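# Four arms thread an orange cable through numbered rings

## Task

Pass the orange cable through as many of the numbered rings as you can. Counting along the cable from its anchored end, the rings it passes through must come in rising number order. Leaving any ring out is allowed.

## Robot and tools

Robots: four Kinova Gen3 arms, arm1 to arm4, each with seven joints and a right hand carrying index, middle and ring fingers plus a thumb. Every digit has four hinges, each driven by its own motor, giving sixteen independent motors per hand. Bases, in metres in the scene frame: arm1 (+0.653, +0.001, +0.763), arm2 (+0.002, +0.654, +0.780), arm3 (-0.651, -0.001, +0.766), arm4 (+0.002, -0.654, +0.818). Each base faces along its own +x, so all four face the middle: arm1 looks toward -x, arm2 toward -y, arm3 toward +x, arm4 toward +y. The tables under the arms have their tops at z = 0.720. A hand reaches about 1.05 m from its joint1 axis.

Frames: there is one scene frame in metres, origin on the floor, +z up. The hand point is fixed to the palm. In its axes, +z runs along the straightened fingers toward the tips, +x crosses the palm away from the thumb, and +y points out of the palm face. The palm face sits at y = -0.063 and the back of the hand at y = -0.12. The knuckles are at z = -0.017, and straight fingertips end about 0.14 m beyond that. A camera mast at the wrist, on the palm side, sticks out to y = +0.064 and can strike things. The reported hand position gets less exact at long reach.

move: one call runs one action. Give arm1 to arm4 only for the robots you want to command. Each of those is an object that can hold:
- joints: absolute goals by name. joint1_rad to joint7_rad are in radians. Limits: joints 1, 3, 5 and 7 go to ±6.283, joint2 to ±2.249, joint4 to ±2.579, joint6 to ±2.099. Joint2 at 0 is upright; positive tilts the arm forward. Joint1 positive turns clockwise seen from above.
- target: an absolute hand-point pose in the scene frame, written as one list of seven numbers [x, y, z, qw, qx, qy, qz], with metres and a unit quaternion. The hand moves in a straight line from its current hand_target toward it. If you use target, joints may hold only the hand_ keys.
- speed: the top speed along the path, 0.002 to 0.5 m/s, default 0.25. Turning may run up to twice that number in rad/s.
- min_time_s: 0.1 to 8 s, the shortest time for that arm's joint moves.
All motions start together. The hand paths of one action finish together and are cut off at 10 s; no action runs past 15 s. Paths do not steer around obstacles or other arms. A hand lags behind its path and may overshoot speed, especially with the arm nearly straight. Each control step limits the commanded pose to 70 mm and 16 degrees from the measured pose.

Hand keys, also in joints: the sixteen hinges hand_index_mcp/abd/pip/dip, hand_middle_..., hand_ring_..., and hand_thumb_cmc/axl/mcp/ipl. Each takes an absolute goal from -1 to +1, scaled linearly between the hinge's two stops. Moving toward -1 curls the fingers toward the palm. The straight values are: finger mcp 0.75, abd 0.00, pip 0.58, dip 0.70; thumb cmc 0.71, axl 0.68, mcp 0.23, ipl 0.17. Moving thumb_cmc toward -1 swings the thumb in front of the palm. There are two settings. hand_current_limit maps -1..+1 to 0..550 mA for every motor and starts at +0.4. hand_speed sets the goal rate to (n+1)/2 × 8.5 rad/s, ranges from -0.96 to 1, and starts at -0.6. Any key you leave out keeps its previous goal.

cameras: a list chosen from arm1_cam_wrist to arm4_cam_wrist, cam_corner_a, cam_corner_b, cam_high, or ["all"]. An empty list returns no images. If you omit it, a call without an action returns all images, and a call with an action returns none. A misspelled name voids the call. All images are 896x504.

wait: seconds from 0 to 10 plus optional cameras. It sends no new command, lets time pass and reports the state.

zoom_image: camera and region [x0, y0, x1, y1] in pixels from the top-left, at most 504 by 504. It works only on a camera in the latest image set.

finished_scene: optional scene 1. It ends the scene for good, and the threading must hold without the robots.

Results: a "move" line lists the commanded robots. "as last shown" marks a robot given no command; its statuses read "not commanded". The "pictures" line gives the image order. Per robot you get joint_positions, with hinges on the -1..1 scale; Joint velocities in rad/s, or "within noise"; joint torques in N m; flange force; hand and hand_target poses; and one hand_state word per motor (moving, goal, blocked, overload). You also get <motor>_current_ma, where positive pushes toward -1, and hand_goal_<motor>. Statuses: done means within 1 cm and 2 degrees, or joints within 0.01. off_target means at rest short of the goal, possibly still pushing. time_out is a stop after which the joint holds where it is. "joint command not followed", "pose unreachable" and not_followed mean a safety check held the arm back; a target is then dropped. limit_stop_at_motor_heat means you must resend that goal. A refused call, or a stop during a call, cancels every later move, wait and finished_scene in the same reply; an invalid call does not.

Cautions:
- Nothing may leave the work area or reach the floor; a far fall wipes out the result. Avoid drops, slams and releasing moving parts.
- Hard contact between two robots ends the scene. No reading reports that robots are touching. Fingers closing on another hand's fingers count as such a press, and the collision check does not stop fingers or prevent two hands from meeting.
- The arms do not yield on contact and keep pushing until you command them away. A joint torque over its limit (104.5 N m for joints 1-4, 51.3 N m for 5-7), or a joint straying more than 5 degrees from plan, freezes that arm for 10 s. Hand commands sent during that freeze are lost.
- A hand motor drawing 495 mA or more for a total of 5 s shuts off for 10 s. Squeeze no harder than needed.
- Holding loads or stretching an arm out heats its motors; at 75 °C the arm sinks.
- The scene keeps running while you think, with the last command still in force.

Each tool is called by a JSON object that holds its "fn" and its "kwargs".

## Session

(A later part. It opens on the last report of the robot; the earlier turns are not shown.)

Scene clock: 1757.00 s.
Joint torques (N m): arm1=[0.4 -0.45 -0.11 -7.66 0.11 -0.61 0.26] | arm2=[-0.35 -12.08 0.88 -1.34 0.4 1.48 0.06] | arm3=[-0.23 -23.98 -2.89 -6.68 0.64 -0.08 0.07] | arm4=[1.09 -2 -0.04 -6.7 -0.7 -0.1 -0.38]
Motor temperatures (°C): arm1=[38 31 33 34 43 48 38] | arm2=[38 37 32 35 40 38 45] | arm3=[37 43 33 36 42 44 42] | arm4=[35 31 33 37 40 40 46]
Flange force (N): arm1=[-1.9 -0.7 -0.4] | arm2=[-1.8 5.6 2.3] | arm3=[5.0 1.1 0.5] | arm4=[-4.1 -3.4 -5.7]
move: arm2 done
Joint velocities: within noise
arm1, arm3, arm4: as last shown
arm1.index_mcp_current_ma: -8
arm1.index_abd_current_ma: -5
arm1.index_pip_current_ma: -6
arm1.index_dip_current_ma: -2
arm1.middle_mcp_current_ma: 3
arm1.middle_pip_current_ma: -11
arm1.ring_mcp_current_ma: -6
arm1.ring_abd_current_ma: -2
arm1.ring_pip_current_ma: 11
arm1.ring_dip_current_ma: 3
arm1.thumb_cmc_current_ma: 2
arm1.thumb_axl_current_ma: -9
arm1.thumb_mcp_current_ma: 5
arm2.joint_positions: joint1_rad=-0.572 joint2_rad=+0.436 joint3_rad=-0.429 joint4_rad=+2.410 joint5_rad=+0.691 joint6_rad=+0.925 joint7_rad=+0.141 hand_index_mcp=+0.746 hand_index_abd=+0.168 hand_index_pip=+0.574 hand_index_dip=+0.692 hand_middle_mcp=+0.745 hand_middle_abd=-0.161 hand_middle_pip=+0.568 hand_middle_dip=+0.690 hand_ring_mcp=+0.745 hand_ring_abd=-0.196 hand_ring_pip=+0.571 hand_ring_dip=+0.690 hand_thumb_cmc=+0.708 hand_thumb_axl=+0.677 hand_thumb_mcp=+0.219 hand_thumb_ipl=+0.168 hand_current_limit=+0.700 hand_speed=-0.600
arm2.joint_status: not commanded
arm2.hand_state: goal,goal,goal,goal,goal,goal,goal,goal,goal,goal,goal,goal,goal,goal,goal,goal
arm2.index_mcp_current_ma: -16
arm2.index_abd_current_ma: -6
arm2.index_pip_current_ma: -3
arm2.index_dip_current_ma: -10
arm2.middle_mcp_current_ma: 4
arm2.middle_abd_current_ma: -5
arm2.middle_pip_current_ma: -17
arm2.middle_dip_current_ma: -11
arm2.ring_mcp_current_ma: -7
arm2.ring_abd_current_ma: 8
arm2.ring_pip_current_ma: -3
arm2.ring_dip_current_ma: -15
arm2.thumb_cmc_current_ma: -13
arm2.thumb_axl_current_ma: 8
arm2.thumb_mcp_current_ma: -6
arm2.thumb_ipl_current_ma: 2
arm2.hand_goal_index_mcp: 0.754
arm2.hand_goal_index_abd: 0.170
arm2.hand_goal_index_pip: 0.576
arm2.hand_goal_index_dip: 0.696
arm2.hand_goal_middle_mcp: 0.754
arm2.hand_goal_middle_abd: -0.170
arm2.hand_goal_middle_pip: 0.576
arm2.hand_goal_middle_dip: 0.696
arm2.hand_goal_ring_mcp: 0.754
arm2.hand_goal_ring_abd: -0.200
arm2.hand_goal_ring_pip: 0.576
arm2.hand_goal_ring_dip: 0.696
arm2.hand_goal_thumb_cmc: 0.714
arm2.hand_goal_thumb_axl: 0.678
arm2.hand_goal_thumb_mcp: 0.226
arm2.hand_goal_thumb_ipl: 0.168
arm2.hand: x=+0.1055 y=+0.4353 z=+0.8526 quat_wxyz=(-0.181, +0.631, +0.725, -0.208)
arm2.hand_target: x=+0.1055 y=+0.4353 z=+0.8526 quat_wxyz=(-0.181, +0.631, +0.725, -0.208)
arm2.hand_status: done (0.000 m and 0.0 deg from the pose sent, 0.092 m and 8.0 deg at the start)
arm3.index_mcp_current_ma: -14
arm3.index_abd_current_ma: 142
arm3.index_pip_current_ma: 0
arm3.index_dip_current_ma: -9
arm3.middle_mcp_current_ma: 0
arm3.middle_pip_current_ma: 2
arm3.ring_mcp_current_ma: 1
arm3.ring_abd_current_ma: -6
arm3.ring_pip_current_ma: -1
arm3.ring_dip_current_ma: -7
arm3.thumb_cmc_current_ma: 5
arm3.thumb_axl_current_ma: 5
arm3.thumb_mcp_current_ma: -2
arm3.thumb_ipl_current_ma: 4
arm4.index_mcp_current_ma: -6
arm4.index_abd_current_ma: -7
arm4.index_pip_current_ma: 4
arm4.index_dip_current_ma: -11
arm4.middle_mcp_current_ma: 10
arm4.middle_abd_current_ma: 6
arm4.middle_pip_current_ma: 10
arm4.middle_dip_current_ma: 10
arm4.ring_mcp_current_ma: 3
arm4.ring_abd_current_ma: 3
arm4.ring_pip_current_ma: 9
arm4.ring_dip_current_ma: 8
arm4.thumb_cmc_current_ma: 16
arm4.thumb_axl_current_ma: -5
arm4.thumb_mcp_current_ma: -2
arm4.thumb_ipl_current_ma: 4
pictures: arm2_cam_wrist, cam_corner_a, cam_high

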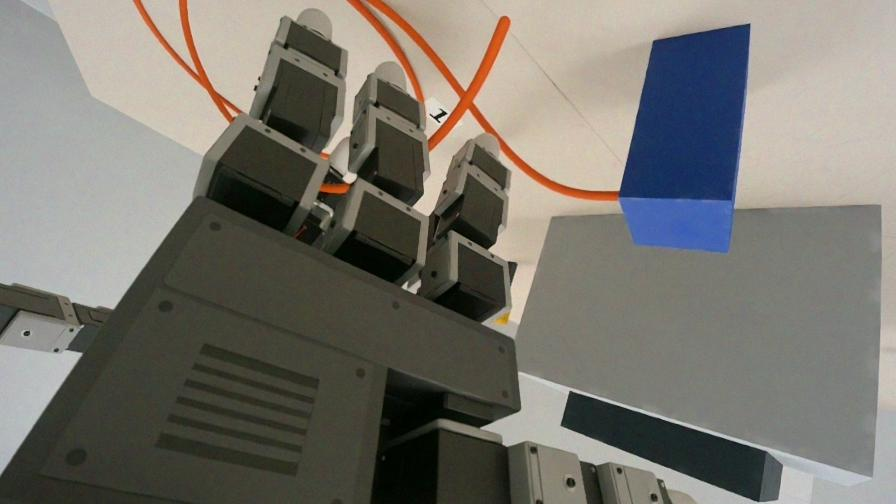

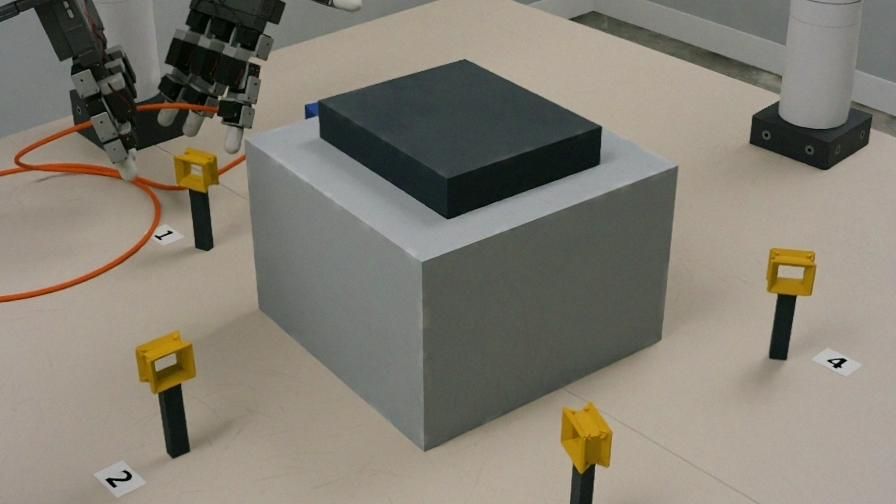

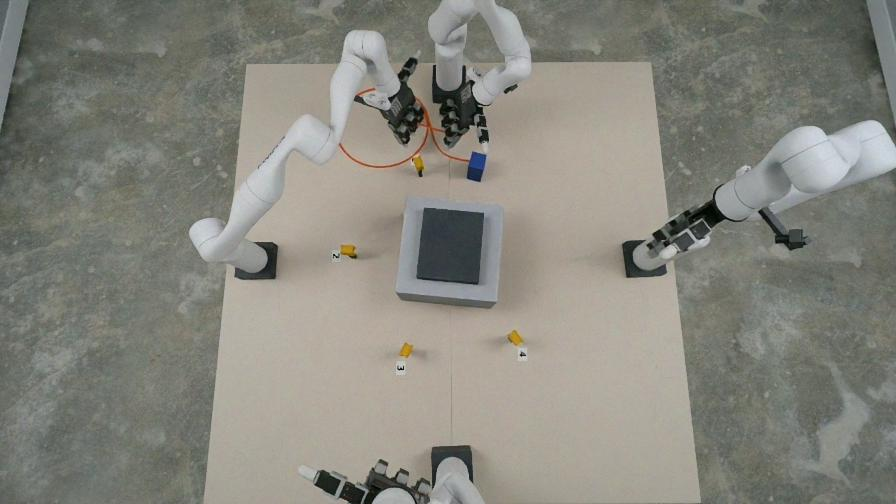

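{"fn": "move", "kwargs": {"arm2": {"joints": {"hand_index_abd": -0.3, "hand_middle_abd": 0.3, "hand_ring_abd": 0.0}}, "cameras": ["arm2_cam_wrist", "cam_corner_a"]}}

{"fn": "zoom_image", "kwargs": {"camera": "arm2_cam_wrist", "region": [250, 0, 550, 250]}}

{"fn": "zoom_image", "kwargs": {"camera": "cam_corner_a", "region": [0, 0, 300, 230]}}

Scene clock: 1763.67 s.
Joint torques (N m): arm1=[0.42 -0.43 -0.09 -7.65 0.11 -0.61 0.28] | arm2=[-0.38 -12.19 0.79 -1.59 0.46 1.34 0.1] | arm3=[-0.46 -24.1 -3.03 -6.47 0.54 -0.14 0.07] | arm4=[1.1 -1.99 -0.01 -6.71 -0.68 -0.08 -0.36]
Motor temperatures (°C): arm1=[38 31 33 34 43 48 38] | arm2=[38 37 32 35 40 38 45] | arm3=[37 43 33 36 42 44 42] | arm4=[35 31 33 37 40 40 46]
Flange force (N): arm1=[-1.9 -0.6 -0.4] | arm2=[-1.4 5.6 2.6] | arm3=[3.7 0.5 0.5] | arm4=[-4.2 -3.2 -5.5]
move: arm2 off_target
Joint velocities: within noise
arm1, arm3, arm4: as last shown
arm1.index_mcp_current_ma: -5
arm1.index_abd_current_ma: -4
arm1.index_dip_current_ma: -3
arm1.middle_mcp_current_ma: 6
arm1.middle_abd_current_ma: 14
arm1.middle_pip_current_ma: -10
arm1.middle_dip_current_ma: 7
arm1.ring_mcp_current_ma: 0
arm1.ring_abd_current_ma: -4
arm1.ring_pip_current_ma: 7
arm1.ring_dip_current_ma: -3
arm1.thumb_axl_current_ma: -10
arm1.thumb_mcp_current_ma: 8
arm1.thumb_ipl_current_ma: 4
arm2.joint_positions: joint1_rad=-0.572 joint2_rad=+0.436 joint3_rad=-0.429 joint4_rad=+2.410 joint5_rad=+0.691 joint6_rad=+0.925 joint7_rad=+0.141 hand_index_mcp=+0.745 hand_index_abd=-0.045 hand_index_pip=+0.574 hand_index_dip=+0.690 hand_middle_mcp=+0.746 hand_middle_abd=+0.042 hand_middle_pip=+0.579 hand_middle_dip=+0.690 hand_ring_mcp=+0.745 hand_ring_abd=+0.008 hand_ring_pip=+0.571 hand_ring_dip=+0.690 hand_thumb_cmc=+0.708 hand_thumb_axl=+0.677 hand_thumb_mcp=+0.219 hand_thumb_ipl=+0.168 hand_current_limit=+0.700 hand_speed=-0.600
arm2.joint_status: hand_index_abd off_target (ended at -0.045, target -0.300); hand_middle_abd off_target (ended at +0.042, target +0.300); the others done
arm2.hand_state: goal,blocked,goal,goal,goal,blocked,goal,goal,goal,goal,goal,goal,goal,goal,goal,goal
arm2.index_mcp_current_ma: -12
arm2.index_abd_current_ma: 301
arm2.index_pip_current_ma: -9
arm2.index_dip_current_ma: -14
arm2.middle_mcp_current_ma: 3
arm2.middle_abd_current_ma: -320
arm2.middle_pip_current_ma: -1
arm2.middle_dip_current_ma: -6
arm2.ring_mcp_current_ma: 0
arm2.ring_abd_current_ma: 11
arm2.ring_pip_current_ma: 4
arm2.ring_dip_current_ma: -12
arm2.thumb_cmc_current_ma: -14
arm2.thumb_axl_current_ma: 7
arm2.thumb_mcp_current_ma: 3
arm2.thumb_ipl_current_ma: 5
arm2.hand_goal_index_mcp: 0.754
arm2.hand_goal_index_abd: -0.300
arm2.hand_goal_index_pip: 0.576
arm2.hand_goal_index_dip: 0.696
arm2.hand_goal_middle_mcp: 0.754
arm2.hand_goal_middle_abd: 0.300
arm2.hand_goal_middle_pip: 0.576
arm2.hand_goal_middle_dip: 0.696
arm2.hand_goal_ring_mcp: 0.754
arm2.hand_goal_ring_abd: 0.000
arm2.hand_goal_ring_pip: 0.576
arm2.hand_goal_ring_dip: 0.696
arm2.hand_goal_thumb_cmc: 0.714
arm2.hand_goal_thumb_axl: 0.678
arm2.hand_goal_thumb_mcp: 0.226
arm2.hand_goal_thumb_ipl: 0.168
arm2.hand: x=+0.1055 y=+0.4353 z=+0.8526 quat_wxyz=(-0.181, +0.631, +0.725, -0.208)
arm2.hand_target: x=+0.1055 y=+0.4353 z=+0.8526 quat_wxyz=(-0.181, +0.631, +0.725, -0.208)
arm2.hand_status: not commanded
arm3.index_mcp_current_ma: -10
arm3.index_abd_current_ma: 133
arm3.index_pip_current_ma: 8
arm3.index_dip_current_ma: -4
arm3.middle_mcp_current_ma: 8
arm3.middle_abd_current_ma: -132
arm3.middle_pip_current_ma: -2
arm3.middle_dip_current_ma: -1
arm3.ring_mcp_current_ma: 0
arm3.ring_abd_current_ma: -5
arm3.ring_pip_current_ma: 5
arm3.ring_dip_current_ma: -5
arm3.thumb_cmc_current_ma: -5
arm3.thumb_axl_current_ma: 1
arm3.thumb_mcp_current_ma: 6
arm3.thumb_ipl_current_ma: 8
arm4.index_mcp_current_ma: -8
arm4.index_abd_current_ma: -4
arm4.index_pip_current_ma: 8
arm4.index_dip_current_ma: 3
arm4.middle_mcp_current_ma: 12
arm4.middle_abd_current_ma: 8
arm4.middle_pip_current_ma: 0
arm4.middle_dip_current_ma: 0
arm4.ring_mcp_current_ma: 0
arm4.ring_abd_current_ma: 2
arm4.ring_pip_current_ma: 5
arm4.ring_dip_current_ma: 2
arm4.thumb_cmc_current_ma: 8
arm4.thumb_axl_current_ma: -6
arm4.thumb_mcp_current_ma: 0
arm4.thumb_ipl_current_ma: 5

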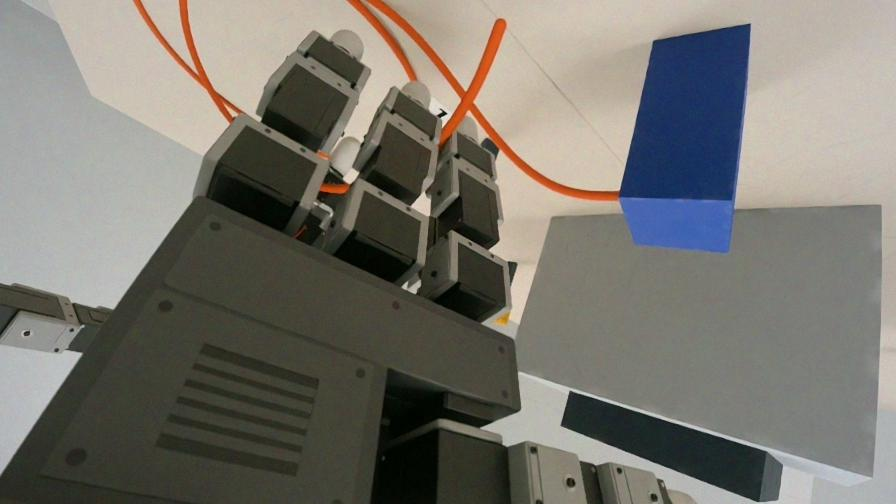

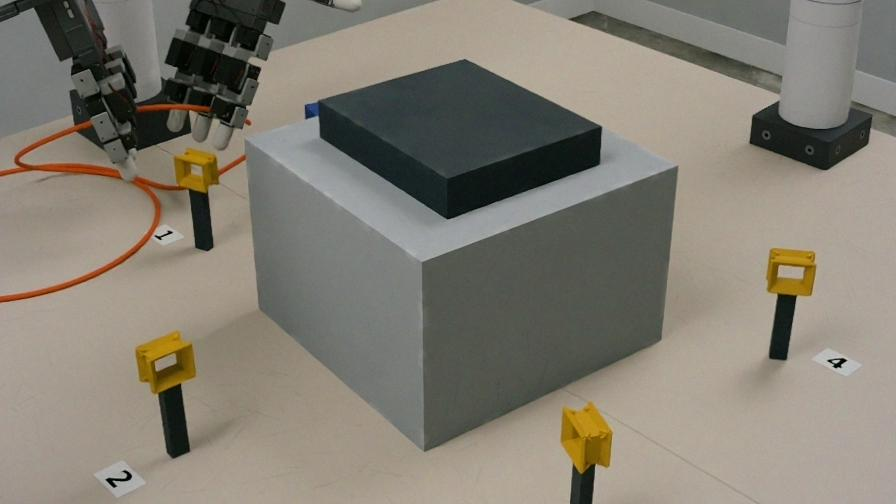

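Scaled by 1.680 from the camera's image (finer frame: 1280x720).

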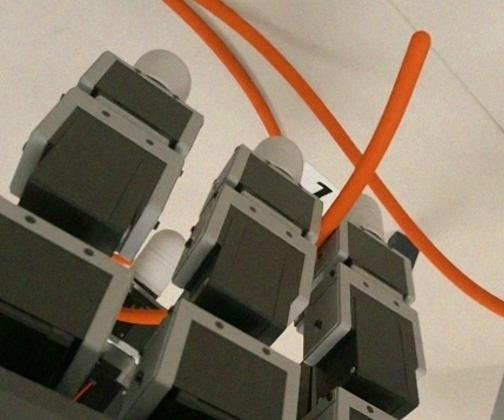

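Scaled by 1.680 from the camera's image (finer frame: 1280x720).

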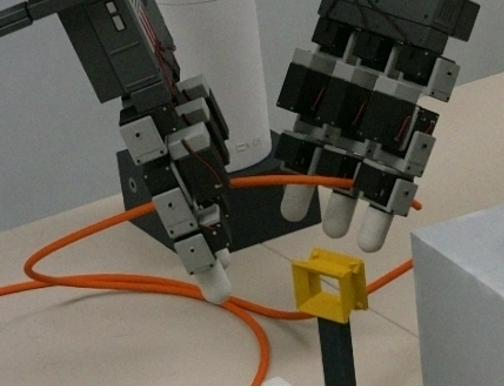

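{"fn": "move", "kwargs": {"arm3": {"joints": {"hand_index_abd": 0.17, "hand_middle_abd": -0.17, "hand_ring_abd": -0.2}}}}

{"fn": "move", "kwargs": {"arm3": {"target": [-0.245, 0.52, 1.03, 0.0738, -0.4945, 0.8565, -0.1278], "speed": 0.25}, "cameras": ["arm2_cam_wrist", "cam_corner_a", "cam_high"]}}

{"fn": "zoom_image", "kwargs": {"camera": "cam_corner_a", "region": [0, 0, 300, 230]}}

{"fn": "zoom_image", "kwargs": {"camera": "cam_high", "region": [320, 50, 520, 200]}}

Scene clock: 1805.17 s.
Joint torques (N m): arm1=[0.45 -0.43 -0.09 -7.66 0.1 -0.65 0.25] | arm2=[-0.29 -12.08 0.88 -1.36 0.42 1.49 0.06] | arm3=[-0.22 -23.95 -2.99 -6.46 0.61 -0.09 0.09] | arm4=[1.09 -1.97 0.01 -6.69 -0.73 -0.09 -0.39]
Motor temperatures (°C): arm1=[38 31 33 34 43 48 38] | arm2=[38 37 32 35 40 38 44] | arm3=[37 45 33 36 42 44 42] | arm4=[35 31 33 37 40 39 46]
Flange force (N): arm1=[-1.8 -0.7 -0.5] | arm2=[-1.6 5.8 2.3] | arm3=[3.6 0.8 0.3] | arm4=[-4.1 -3.3 -5.7]
move: arm3 done
Joint velocities: within noise
arm1, arm2, arm4: as last shown
arm1.index_mcp_current_ma: -13
arm1.index_abd_current_ma: -2
arm1.middle_mcp_current_ma: 2
arm1.middle_abd_current_ma: 7
arm1.middle_pip_current_ma: -9
arm1.ring_mcp_current_ma: -2
arm1.ring_abd_current_ma: -3
arm1.ring_pip_current_ma: 13
arm1.ring_dip_current_ma: 3
arm1.thumb_axl_current_ma: -13
arm1.thumb_mcp_current_ma: 12
arm1.thumb_ipl_current_ma: 5
arm2.joint_positions: joint1_rad=-0.572 joint2_rad=+0.436 joint3_rad=-0.429 joint4_rad=+2.410 joint5_rad=+0.691 joint6_rad=+0.925 joint7_rad=+0.141 hand_index_mcp=+0.741 hand_index_abd=-0.045 hand_index_pip=+0.574 hand_index_dip=+0.690 hand_middle_mcp=+0.746 hand_middle_abd=+0.042 hand_middle_pip=+0.568 hand_middle_dip=+0.690 hand_ring_mcp=+0.745 hand_ring_abd=+0.008 hand_ring_pip=+0.571 hand_ring_dip=+0.690 hand_thumb_cmc=+0.708 hand_thumb_axl=+0.677 hand_thumb_mcp=+0.219 hand_thumb_ipl=+0.168 hand_current_limit=+0.700 hand_speed=-0.600
arm2.index_mcp_current_ma: -25
arm2.index_abd_current_ma: 299
arm2.index_pip_current_ma: -5
arm2.index_dip_current_ma: -9
arm2.middle_mcp_current_ma: 0
arm2.middle_abd_current_ma: -308
arm2.middle_pip_current_ma: -8
arm2.middle_dip_current_ma: -10
arm2.ring_mcp_current_ma: 1
arm2.ring_abd_current_ma: 19
arm2.ring_pip_current_ma: 0
arm2.ring_dip_current_ma: -8
arm2.thumb_cmc_current_ma: -17
arm2.thumb_axl_current_ma: 6
arm2.thumb_mcp_current_ma: -5
arm3.joint_positions: joint1_rad=-0.589 joint2_rad=+1.078 joint3_rad=-0.882 joint4_rad=+0.867 joint5_rad=+1.047 joint6_rad=+1.509 joint7_rad=+1.367 hand_index_mcp=+0.748 hand_index_abd=+0.167 hand_index_pip=+0.576 hand_index_dip=+0.696 hand_middle_mcp=+0.749 hand_middle_abd=-0.174 hand_middle_pip=+0.577 hand_middle_dip=+0.696 hand_ring_mcp=+0.751 hand_ring_abd=-0.196 hand_ring_pip=+0.577 hand_ring_dip=+0.696 hand_thumb_cmc=+0.709 hand_thumb_axl=+0.677 hand_thumb_mcp=+0.223 hand_thumb_ipl=+0.168 hand_current_limit=+0.700 hand_speed=-0.600
arm3.joint_status: all done
arm3.hand_state: goal,goal,goal,goal,goal,goal,goal,goal,goal,goal,goal,goal,goal,goal,goal,goal
arm3.index_mcp_current_ma: -15
arm3.index_abd_current_ma: 0
arm3.index_pip_current_ma: 7
arm3.index_dip_current_ma: -5
arm3.middle_mcp_current_ma: -5
arm3.middle_abd_current_ma: 6
arm3.middle_pip_current_ma: 1
arm3.middle_dip_current_ma: 2
arm3.ring_mcp_current_ma: 5
arm3.ring_abd_current_ma: -2
arm3.ring_pip_current_ma: 7
arm3.ring_dip_current_ma: -6
arm3.thumb_cmc_current_ma: -4
arm3.thumb_axl_current_ma: 1
arm3.thumb_mcp_current_ma: 12
arm3.thumb_ipl_current_ma: -5
arm3.hand_goal_index_mcp: 0.754
arm3.hand_goal_index_abd: 0.170
arm3.hand_goal_index_pip: 0.576
arm3.hand_goal_index_dip: 0.696
arm3.hand_goal_middle_mcp: 0.754
arm3.hand_goal_middle_abd: -0.170
arm3.hand_goal_middle_pip: 0.576
arm3.hand_goal_middle_dip: 0.696
arm3.hand_goal_ring_mcp: 0.754
arm3.hand_goal_ring_abd: -0.200
arm3.hand_goal_ring_pip: 0.576
arm3.hand_goal_ring_dip: 0.696
arm3.hand_goal_thumb_cmc: 0.714
arm3.hand_goal_thumb_axl: 0.678
arm3.hand_goal_thumb_mcp: 0.226
arm3.hand_goal_thumb_ipl: 0.168
arm3.hand: x=-0.2055 y=+0.4995 z=+0.8920 quat_wxyz=(+0.074, -0.495, +0.857, -0.128)
arm3.hand_target: x=-0.2055 y=+0.4995 z=+0.8920 quat_wxyz=(+0.074, -0.495, +0.857, -0.128)
arm3.hand_status: not commanded
arm4.index_mcp_current_ma: -2
arm4.index_abd_current_ma: -6
arm4.index_pip_current_ma: 7
arm4.index_dip_current_ma: 1
arm4.middle_mcp_current_ma: 2
arm4.middle_abd_current_ma: -1
arm4.middle_pip_current_ma: 4
arm4.middle_dip_current_ma: 6
arm4.ring_mcp_current_ma: 6
arm4.ring_abd_current_ma: 8
arm4.ring_pip_current_ma: 9
arm4.ring_dip_current_ma: 8
arm4.thumb_cmc_current_ma: 14
arm4.thumb_axl_current_ma: -8
arm4.thumb_ipl_current_ma: 7
pictures: none

Scene clock: 1806.43 s.
Joint torques (N m): arm1=[0.43 -0.37 -0.15 -7.71 0.08 -0.65 0.27] | arm2=[-0.31 -12.13 0.84 -1.37 0.4 1.47 0.03] | arm3=[-0.23 -23.37 -1.49 -6.63 0.6 -0.17 0.04] | arm4=[1.14 -1.99 0.03 -6.67 -0.7 -0.12 -0.4]
Motor temperatures (°C): arm1=[38 31 33 34 43 48 38] | arm2=[38 37 32 35 40 38 44] | arm3=[37 45 33 36 42 44 42] | arm4=[35 31 33 37 40 39 46]
Flange force (N): arm1=[-1.6 -0.8 -0.2] | arm2=[-1.8 5.7 2.4] | arm3=[6.4 1.4 2.1] | arm4=[-4.2 -3.2 -5.8]
move: arm3 done
Joint velocities: within noise
arm1, arm2, arm4: as last shown
arm1.index_mcp_current_ma: -5
arm1.index_abd_current_ma: -1
arm1.index_pip_current_ma: -7
arm1.index_dip_current_ma: 3
arm1.middle_mcp_current_ma: -2
arm1.middle_abd_current_ma: 10
arm1.middle_dip_current_ma: 11
arm1.ring_mcp_current_ma: 0
arm1.ring_abd_current_ma: -2
arm1.ring_pip_current_ma: 10
arm1.ring_dip_current_ma: 2
arm1.thumb_cmc_current_ma: 1
arm1.thumb_axl_current_ma: -10
arm1.thumb_mcp_current_ma: 5
arm1.thumb_ipl_current_ma: 3
arm2.index_mcp_current_ma: -18
arm2.index_abd_current_ma: 298
arm2.index_pip_current_ma: -6
arm2.index_dip_current_ma: -7
arm2.middle_mcp_current_ma: -1
arm2.middle_abd_current_ma: -318
arm2.middle_pip_current_ma: -11
arm2.middle_dip_current_ma: -6
arm2.ring_mcp_current_ma: 4
arm2.ring_pip_current_ma: 6
arm2.ring_dip_current_ma: -9
arm2.thumb_cmc_current_ma: -19
arm2.thumb_mcp_current_ma: -1
arm2.thumb_ipl_current_ma: 1
arm3.joint_positions: joint1_rad=-0.732 joint2_rad=+0.964 joint3_rad=-0.891 joint4_rad=+0.591 joint5_rad=+1.009 joint6_rad=+1.794 joint7_rad=+1.491 hand_index_mcp=+0.748 hand_index_abd=+0.167 hand_index_pip=+0.576 hand_index_dip=+0.696 hand_middle_mcp=+0.749 hand_middle_abd=-0.166 hand_middle_pip=+0.577 hand_middle_dip=+0.696 hand_ring_mcp=+0.751 hand_ring_abd=-0.196 hand_ring_pip=+0.577 hand_ring_dip=+0.696 hand_thumb_cmc=+0.709 hand_thumb_axl=+0.677 hand_thumb_mcp=+0.223 hand_thumb_ipl=+0.168 hand_current_limit=+0.700 hand_speed=-0.600
arm3.joint_status: not commanded
arm3.hand_state: goal,goal,goal,goal,goal,goal,goal,goal,goal,goal,goal,goal,goal,goal,goal,goal
arm3.index_mcp_current_ma: -13
arm3.index_abd_current_ma: -16
arm3.index_pip_current_ma: 13
arm3.index_dip_current_ma: -6
arm3.middle_mcp_current_ma: 7
arm3.middle_abd_current_ma: 1
arm3.middle_pip_current_ma: 10
arm3.middle_dip_current_ma: 7
arm3.ring_mcp_current_ma: 7
arm3.ring_abd_current_ma: 2
arm3.ring_pip_current_ma: -4
arm3.ring_dip_current_ma: -6
arm3.thumb_cmc_current_ma: 6
arm3.thumb_axl_current_ma: 1
arm3.thumb_mcp_current_ma: 4
arm3.thumb_ipl_current_ma: 10
arm3.hand_goal_index_mcp: 0.754
arm3.hand_goal_index_abd: 0.170
arm3.hand_goal_index_pip: 0.576
arm3.hand_goal_index_dip: 0.696
arm3.hand_goal_middle_mcp: 0.754
arm3.hand_goal_middle_abd: -0.170
arm3.hand_goal_middle_pip: 0.576
arm3.hand_goal_middle_dip: 0.696
arm3.hand_goal_ring_mcp: 0.754
arm3.hand_goal_ring_abd: -0.200
arm3.hand_goal_ring_pip: 0.576
arm3.hand_goal_ring_dip: 0.696
arm3.hand_goal_thumb_cmc: 0.714
arm3.hand_goal_thumb_axl: 0.678
arm3.hand_goal_thumb_mcp: 0.226
arm3.hand_goal_thumb_ipl: 0.168
arm3.hand: x=-0.2450 y=+0.5200 z=+1.0300 quat_wxyz=(+0.074, -0.495, +0.857, -0.128)
arm3.hand_target: x=-0.2450 y=+0.5200 z=+1.0300 quat_wxyz=(+0.074, -0.495, +0.857, -0.128)
arm3.hand_status: done (0.000 m and 0.0 deg from the pose sent, 0.145 m and 0.0 deg at the start)
arm4.index_mcp_current_ma: -9
arm4.index_abd_current_ma: -4
arm4.index_pip_current_ma: 2
arm4.index_dip_current_ma: -1
arm4.middle_mcp_current_ma: 10
arm4.middle_abd_current_ma: 9
arm4.middle_dip_current_ma: 5
arm4.ring_mcp_current_ma: 5
arm4.ring_abd_current_ma: 4
arm4.ring_pip_current_ma: 11
arm4.ring_dip_current_ma: 10
arm4.thumb_cmc_current_ma: 10
arm4.thumb_axl_current_ma: -4
arm4.thumb_mcp_current_ma: 4
arm4.thumb_ipl_current_ma: 0

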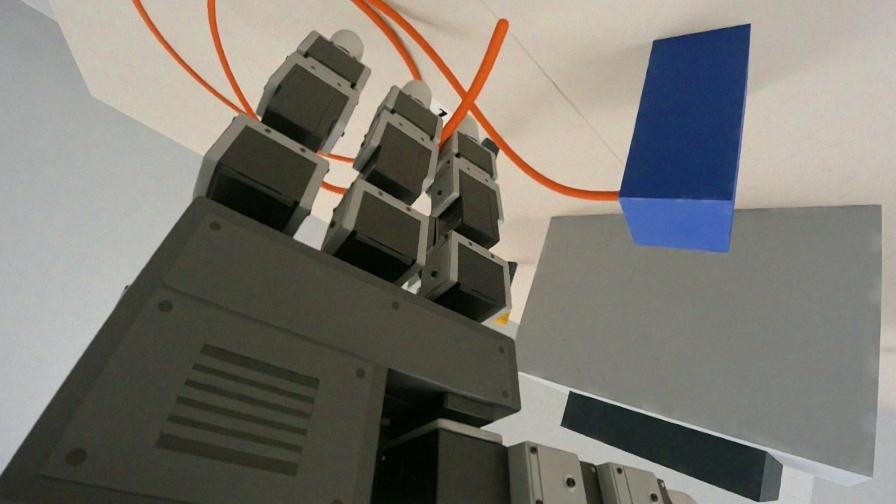

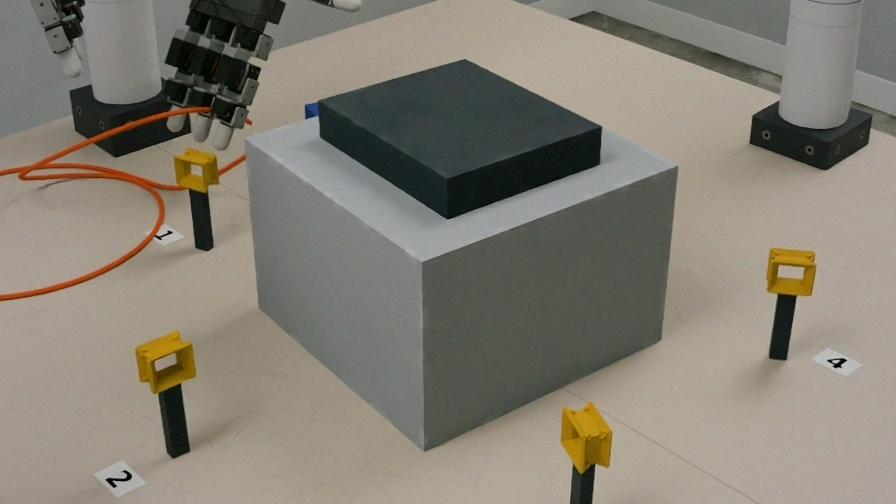

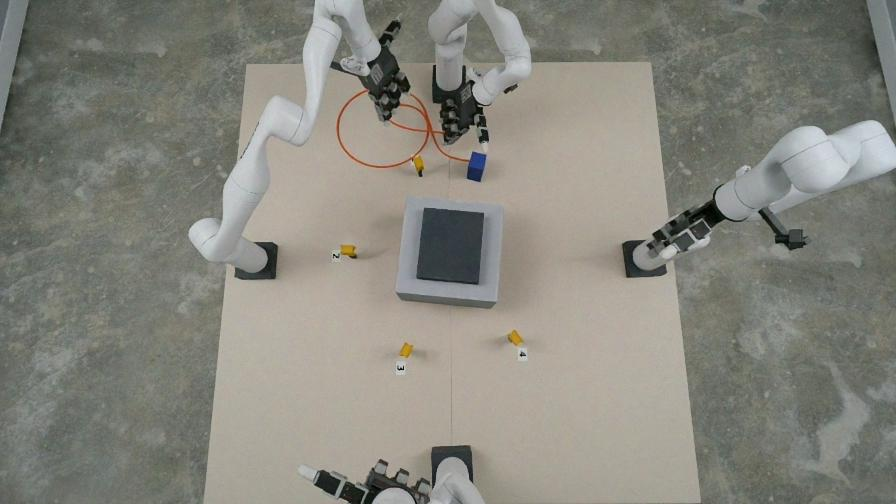

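Scaled by 1.680 from the camera's image (finer frame: 1280x720).

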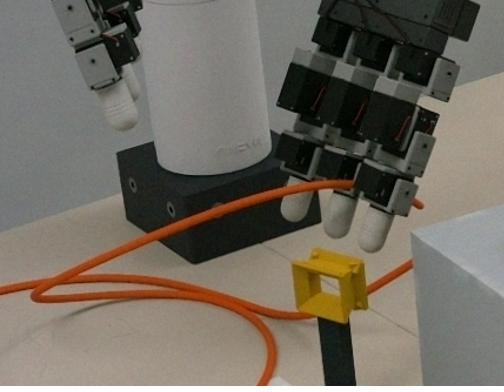

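Scaled by 2.520 from the camera's image (finer frame: 1280x720).

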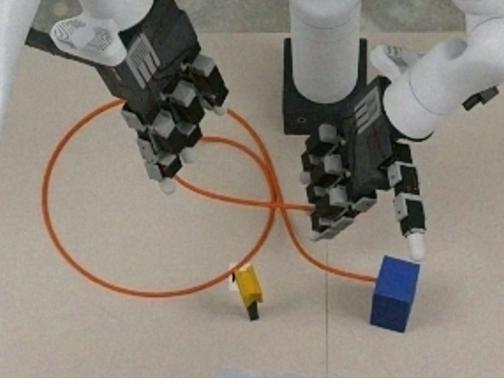

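{"fn": "move", "kwargs": {"arm2": {"target": [0.0922, 0.3518, 0.945, -0.0819, 0.9361, 0.3407, -0.0298], "speed": 0.28}, "cameras": ["cam_corner_a", "cam_high", "cam_corner_b"]}}

{"fn": "zoom_image", "kwargs": {"camera": "cam_high", "region": [320, 50, 520, 200]}}

Scene clock: 1813.80 s.
Joint torques (N m): arm1=[0.42 -0.45 -0.13 -7.68 0.12 -0.63 0.26] | arm2=[-0.34 -10.59 0.9 -5.29 0.28 0.44 0.04] | arm3=[-0.3 -23.37 -1.58 -6.55 0.62 -0.14 0.09] | arm4=[1.12 -1.98 0.02 -6.69 -0.69 -0.09 -0.37]
Motor temperatures (°C): arm1=[38 31 33 34 43 48 38] | arm2=[38 37 32 35 40 38 44] | arm3=[37 45 33 36 42 44 42] | arm4=[35 31 33 37 40 39 46]
Flange force (N): arm1=[-1.8 -0.7 -0.3] | arm2=[-0.7 5.7 3.0] | arm3=[6.1 1.3 2.1] | arm4=[-4.2 -3.1 -5.7]
move: arm2 done
Joint velocities: within noise
arm1, arm3, arm4: as last shown
arm1.index_mcp_current_ma: -7
arm1.index_abd_current_ma: 1
arm1.index_pip_current_ma: -12
arm1.index_dip_current_ma: -3
arm1.middle_mcp_current_ma: 0
arm1.middle_pip_current_ma: -15
arm1.middle_dip_current_ma: 5
arm1.ring_mcp_current_ma: -3
arm1.ring_abd_current_ma: -8
arm1.ring_pip_current_ma: 13
arm1.ring_dip_current_ma: 6
arm1.thumb_cmc_current_ma: 4
arm1.thumb_axl_current_ma: -9
arm1.thumb_mcp_current_ma: 11
arm1.thumb_ipl_current_ma: 8
arm2.joint_positions: joint1_rad=-0.181 joint2_rad=+0.157 joint3_rad=-0.285 joint4_rad=+2.220 joint5_rad=+0.108 joint6_rad=+0.950 joint7_rad=+0.183 hand_index_mcp=+0.741 hand_index_abd=-0.046 hand_index_pip=+0.585 hand_index_dip=+0.702 hand_middle_mcp=+0.746 hand_middle_abd=+0.042 hand_middle_pip=+0.580 hand_middle_dip=+0.697 hand_ring_mcp=+0.745 hand_ring_abd=+0.008 hand_ring_pip=+0.571 hand_ring_dip=+0.690 hand_thumb_cmc=+0.708 hand_thumb_axl=+0.677 hand_thumb_mcp=+0.219 hand_thumb_ipl=+0.168 hand_current_limit=+0.700 hand_speed=-0.600
arm2.joint_status: not commanded
arm2.hand_state: goal,blocked,goal,goal,goal,blocked,goal,goal,goal,goal,goal,goal,goal,goal,goal,goal
arm2.index_mcp_current_ma: -21
arm2.index_abd_current_ma: 297
arm2.index_pip_current_ma: 4
arm2.index_dip_current_ma: -3
arm2.middle_mcp_current_ma: 1
arm2.middle_abd_current_ma: -317
arm2.middle_pip_current_ma: -1
arm2.middle_dip_current_ma: -4
arm2.ring_mcp_current_ma: -4
arm2.ring_abd_current_ma: 15
arm2.ring_pip_current_ma: 0
arm2.ring_dip_current_ma: -13
arm2.thumb_cmc_current_ma: -11
arm2.thumb_axl_current_ma: 4
arm2.thumb_mcp_current_ma: -6
arm2.thumb_ipl_current_ma: 4
arm2.hand_goal_index_mcp: 0.754
arm2.hand_goal_index_abd: -0.300
arm2.hand_goal_index_pip: 0.576
arm2.hand_goal_index_dip: 0.696
arm2.hand_goal_middle_mcp: 0.754
arm2.hand_goal_middle_abd: 0.300
arm2.hand_goal_middle_pip: 0.576
arm2.hand_goal_middle_dip: 0.696
arm2.hand_goal_ring_mcp: 0.754
arm2.hand_goal_ring_abd: 0.000
arm2.hand_goal_ring_pip: 0.576
arm2.hand_goal_ring_dip: 0.696
arm2.hand_goal_thumb_cmc: 0.714
arm2.hand_goal_thumb_axl: 0.678
arm2.hand_goal_thumb_mcp: 0.226
arm2.hand_goal_thumb_ipl: 0.168
arm2.hand: x=+0.0922 y=+0.3518 z=+0.9450 quat_wxyz=(-0.082, +0.936, +0.341, -0.030)
arm2.hand_target: x=+0.0922 y=+0.3518 z=+0.9450 quat_wxyz=(-0.082, +0.936, +0.341, -0.030)
arm2.hand_status: done (0.000 m and 0.0 deg from the pose sent, 0.125 m and 61.7 deg at the start)
arm3.index_mcp_current_ma: -8
arm3.index_abd_current_ma: -1
arm3.index_pip_current_ma: 5
arm3.index_dip_current_ma: -2
arm3.middle_mcp_current_ma: 8
arm3.middle_abd_current_ma: 0
arm3.middle_pip_current_ma: 4
arm3.middle_dip_current_ma: 1
arm3.ring_mcp_current_ma: -5
arm3.ring_abd_current_ma: -8
arm3.ring_pip_current_ma: 0
arm3.ring_dip_current_ma: 2
arm3.thumb_cmc_current_ma: -4
arm3.thumb_axl_current_ma: 0
arm3.thumb_mcp_current_ma: 13
arm3.thumb_ipl_current_ma: 6
arm4.index_mcp_current_ma: -14
arm4.index_abd_current_ma: -3
arm4.index_pip_current_ma: 9
arm4.index_dip_current_ma: -3
arm4.middle_mcp_current_ma: 6
arm4.middle_abd_current_ma: 2
arm4.middle_pip_current_ma: 9
arm4.middle_dip_current_ma: 3
arm4.ring_mcp_current_ma: 3
arm4.ring_abd_current_ma: -2
arm4.ring_dip_current_ma: 8
arm4.thumb_cmc_current_ma: 8
arm4.thumb_axl_current_ma: -2
arm4.thumb_mcp_current_ma: -5
arm4.thumb_ipl_current_ma: 1
pictures: cam_corner_a, cam_corner_b, cam_high

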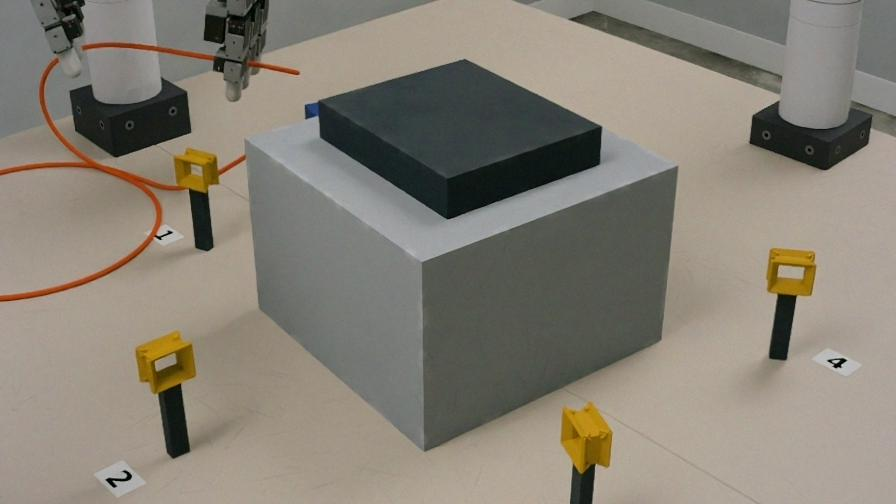

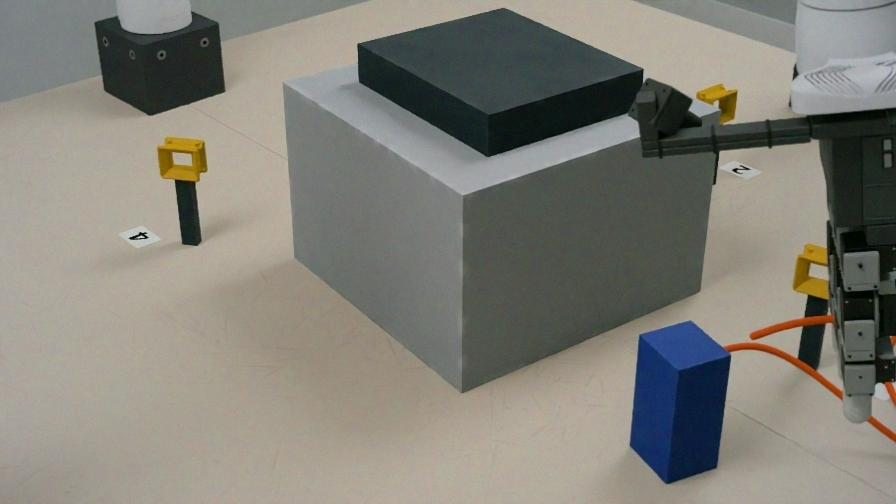

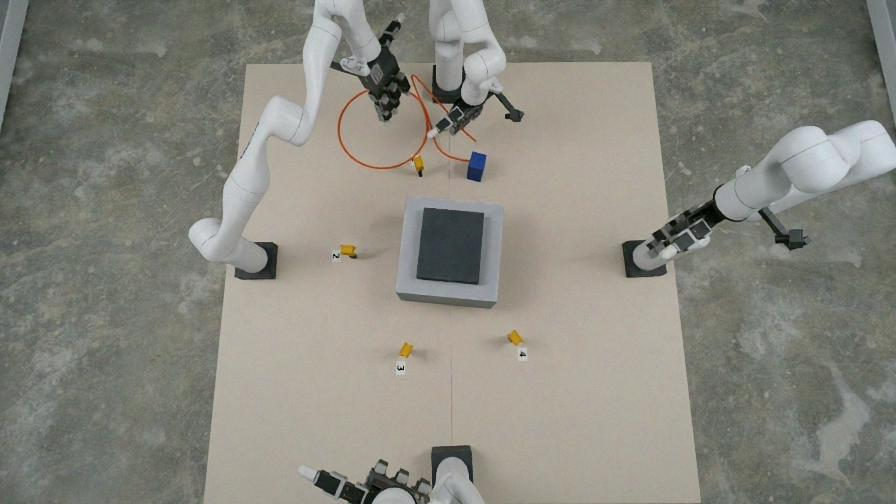

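Scaled by 2.520 from the camera's image (finer frame: 1280x720).

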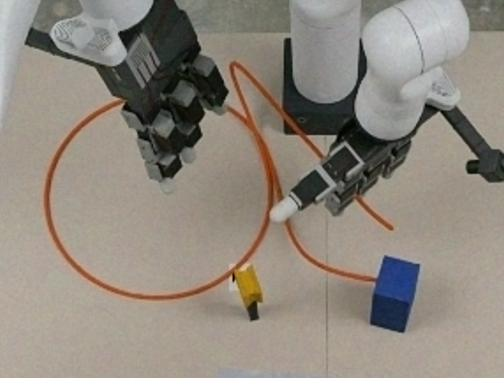

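{"fn": "move", "kwargs": {"arm2": {"target": [0.015, 0.3333, 0.97, 0.0431, 0.9867, -0.1563, -0.0068], "speed": 0.28}, "cameras": ["cam_corner_a", "cam_high", "cam_corner_b"]}}

{"fn": "zoom_image", "kwargs": {"camera": "cam_high", "region": [320, 50, 520, 200]}}

{"fn": "zoom_image", "kwargs": {"camera": "cam_corner_b", "region": [646, 200, 896, 450]}}

Scene clock: 1824.73 s.
Joint torques (N m): arm1=[0.38 -0.43 -0.11 -7.66 0.11 -0.64 0.25] | arm2=[-0.32 -9.18 1.02 -6.06 0.35 -0.19 0.05] | arm3=[-0.26 -23.4 -1.54 -6.65 0.6 -0.16 0.04] | arm4=[1.14 -1.96 0.03 -6.71 -0.7 -0.11 -0.37]
Motor temperatures (°C): arm1=[38 31 33 34 43 48 38] | arm2=[38 37 32 35 40 38 44] | arm3=[37 45 33 36 42 44 42] | arm4=[35 31 33 37 40 39 46]
Flange force (N): arm1=[-1.8 -0.7 -0.4] | arm2=[4.5 3.1 5.1] | arm3=[6.5 1.4 2.3] | arm4=[-4.1 -3.1 -5.6]
move: arm2 done
Joint velocities: within noise
arm1, arm3, arm4: as last shown
arm1.index_mcp_current_ma: -10
arm1.index_abd_current_ma: -1
arm1.index_pip_current_ma: -9
arm1.index_dip_current_ma: 2
arm1.middle_mcp_current_ma: 3
arm1.middle_abd_current_ma: 9
arm1.middle_pip_current_ma: -14
arm1.middle_dip_current_ma: 7
arm1.ring_abd_current_ma: -3
arm1.ring_pip_current_ma: 12
arm1.ring_dip_current_ma: -1
arm1.thumb_cmc_current_ma: 1
arm1.thumb_axl_current_ma: -10
arm1.thumb_mcp_current_ma: 13
arm1.thumb_ipl_current_ma: 7
arm2.joint_positions: joint1_rad=-0.223 joint2_rad=+0.039 joint3_rad=-0.216 joint4_rad=+2.326 joint5_rad=+0.102 joint6_rad=+0.722 joint7_rad=-0.805 hand_index_mcp=+0.746 hand_index_abd=-0.049 hand_index_pip=+0.572 hand_index_dip=+0.690 hand_middle_mcp=+0.758 hand_middle_abd=+0.042 hand_middle_pip=+0.580 hand_middle_dip=+0.697 hand_ring_mcp=+0.745 hand_ring_abd=+0.008 hand_ring_pip=+0.571 hand_ring_dip=+0.690 hand_thumb_cmc=+0.716 hand_thumb_axl=+0.677 hand_thumb_mcp=+0.219 hand_thumb_ipl=+0.168 hand_current_limit=+0.700 hand_speed=-0.600
arm2.joint_status: not commanded
arm2.hand_state: goal,blocked,goal,goal,goal,blocked,goal,goal,goal,goal,goal,goal,goal,goal,goal,goal
arm2.index_mcp_current_ma: -16
arm2.index_abd_current_ma: 296
arm2.index_pip_current_ma: -1
arm2.index_dip_current_ma: -7
arm2.middle_mcp_current_ma: 12
arm2.middle_abd_current_ma: -316
arm2.middle_pip_current_ma: 2
arm2.middle_dip_current_ma: -4
arm2.ring_mcp_current_ma: 0
arm2.ring_abd_current_ma: 17
arm2.ring_pip_current_ma: 7
arm2.ring_dip_current_ma: -11
arm2.thumb_cmc_current_ma: -3
arm2.thumb_axl_current_ma: 7
arm2.thumb_mcp_current_ma: 3
arm2.thumb_ipl_current_ma: 6
arm2.hand_goal_index_mcp: 0.754
arm2.hand_goal_index_abd: -0.300
arm2.hand_goal_index_pip: 0.576
arm2.hand_goal_index_dip: 0.696
arm2.hand_goal_middle_mcp: 0.754
arm2.hand_goal_middle_abd: 0.300
arm2.hand_goal_middle_pip: 0.576
arm2.hand_goal_middle_dip: 0.696
arm2.hand_goal_ring_mcp: 0.754
arm2.hand_goal_ring_abd: 0.000
arm2.hand_goal_ring_pip: 0.576
arm2.hand_goal_ring_dip: 0.696
arm2.hand_goal_thumb_cmc: 0.714
arm2.hand_goal_thumb_axl: 0.678
arm2.hand_goal_thumb_mcp: 0.226
arm2.hand_goal_thumb_ipl: 0.168
arm2.hand: x=+0.0150 y=+0.3333 z=+0.9700 quat_wxyz=(+0.043, +0.987, -0.156, -0.007)
arm2.hand_target: x=+0.0150 y=+0.3333 z=+0.9700 quat_wxyz=(+0.043, +0.987, -0.156, -0.007)
arm2.hand_status: done (0.000 m and 0.0 deg from the pose sent, 0.083 m and 59.7 deg at the start)
arm3.index_mcp_current_ma: -12
arm3.index_abd_current_ma: -3
arm3.index_pip_current_ma: 4
arm3.index_dip_current_ma: -11
arm3.middle_mcp_current_ma: -3
arm3.middle_abd_current_ma: 11
arm3.middle_pip_current_ma: -6
arm3.middle_dip_current_ma: -7
arm3.ring_mcp_current_ma: 7
arm3.ring_abd_current_ma: -6
arm3.ring_pip_current_ma: 5
arm3.ring_dip_current_ma: -6
arm3.thumb_axl_current_ma: 10
arm3.thumb_mcp_current_ma: 8
arm3.thumb_ipl_current_ma: 4
arm4.index_mcp_current_ma: -8
arm4.index_abd_current_ma: -8
arm4.index_pip_current_ma: 3
arm4.index_dip_current_ma: 9
arm4.middle_mcp_current_ma: 12
arm4.middle_abd_current_ma: 5
arm4.middle_pip_current_ma: 4
arm4.middle_dip_current_ma: 7
arm4.ring_mcp_current_ma: 5
arm4.ring_abd_current_ma: 4
arm4.ring_pip_current_ma: 10
arm4.ring_dip_current_ma: 5
arm4.thumb_cmc_current_ma: 15
arm4.thumb_axl_current_ma: -1
arm4.thumb_mcp_current_ma: -1
arm4.thumb_ipl_current_ma: 3
pictures: cam_corner_a, cam_corner_b, cam_high

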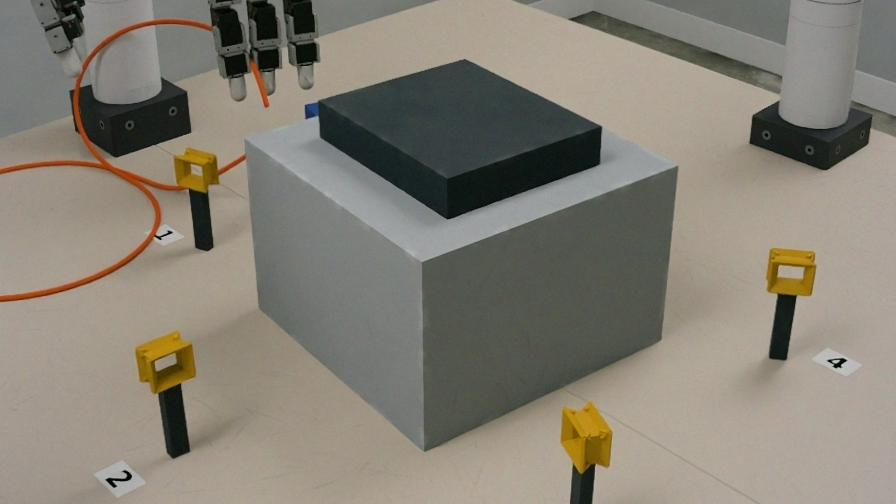

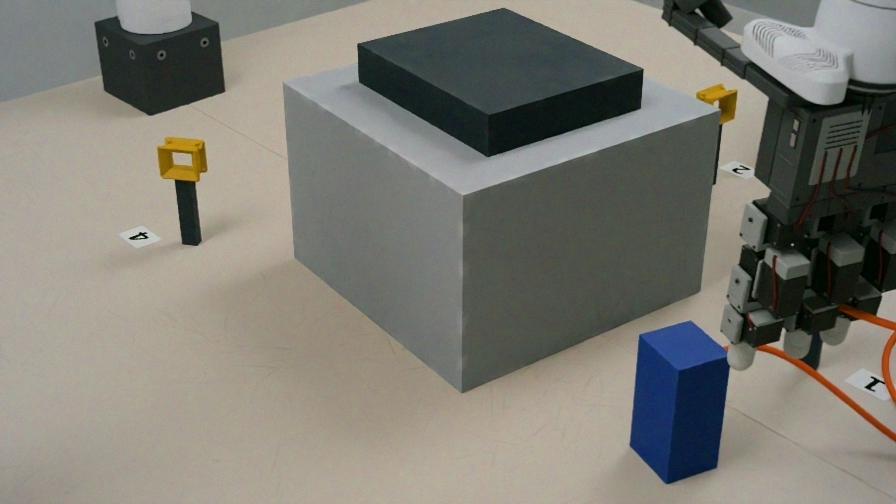

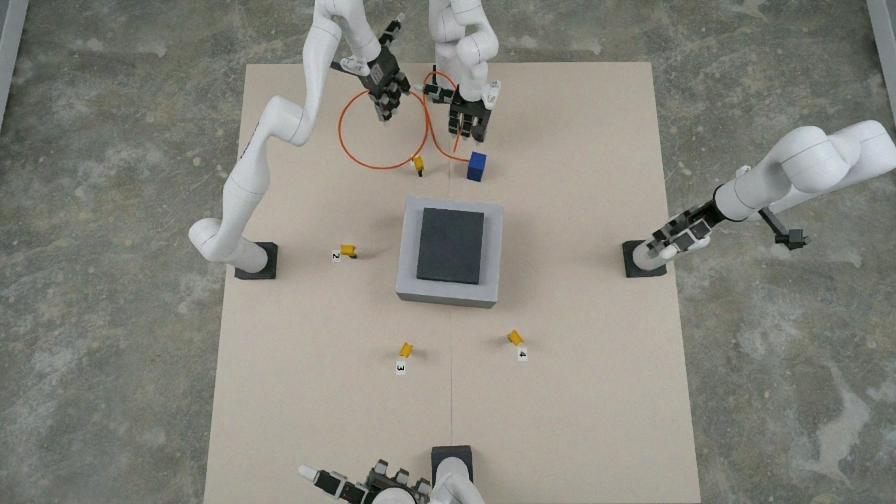

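Scaled by 2.520 from the camera's image (finer frame: 1280x720).

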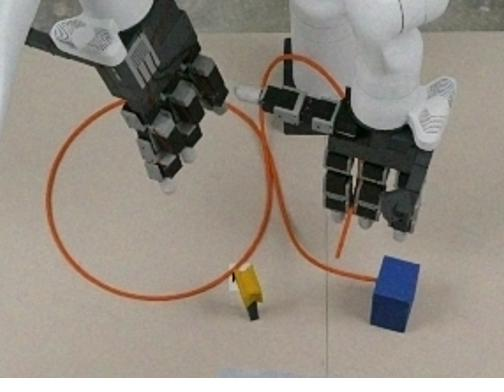

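Scaled by 2.016 from the camera's image (finer frame: 1280x720).

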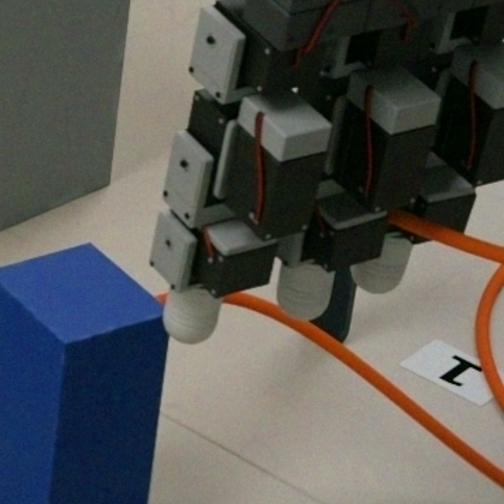

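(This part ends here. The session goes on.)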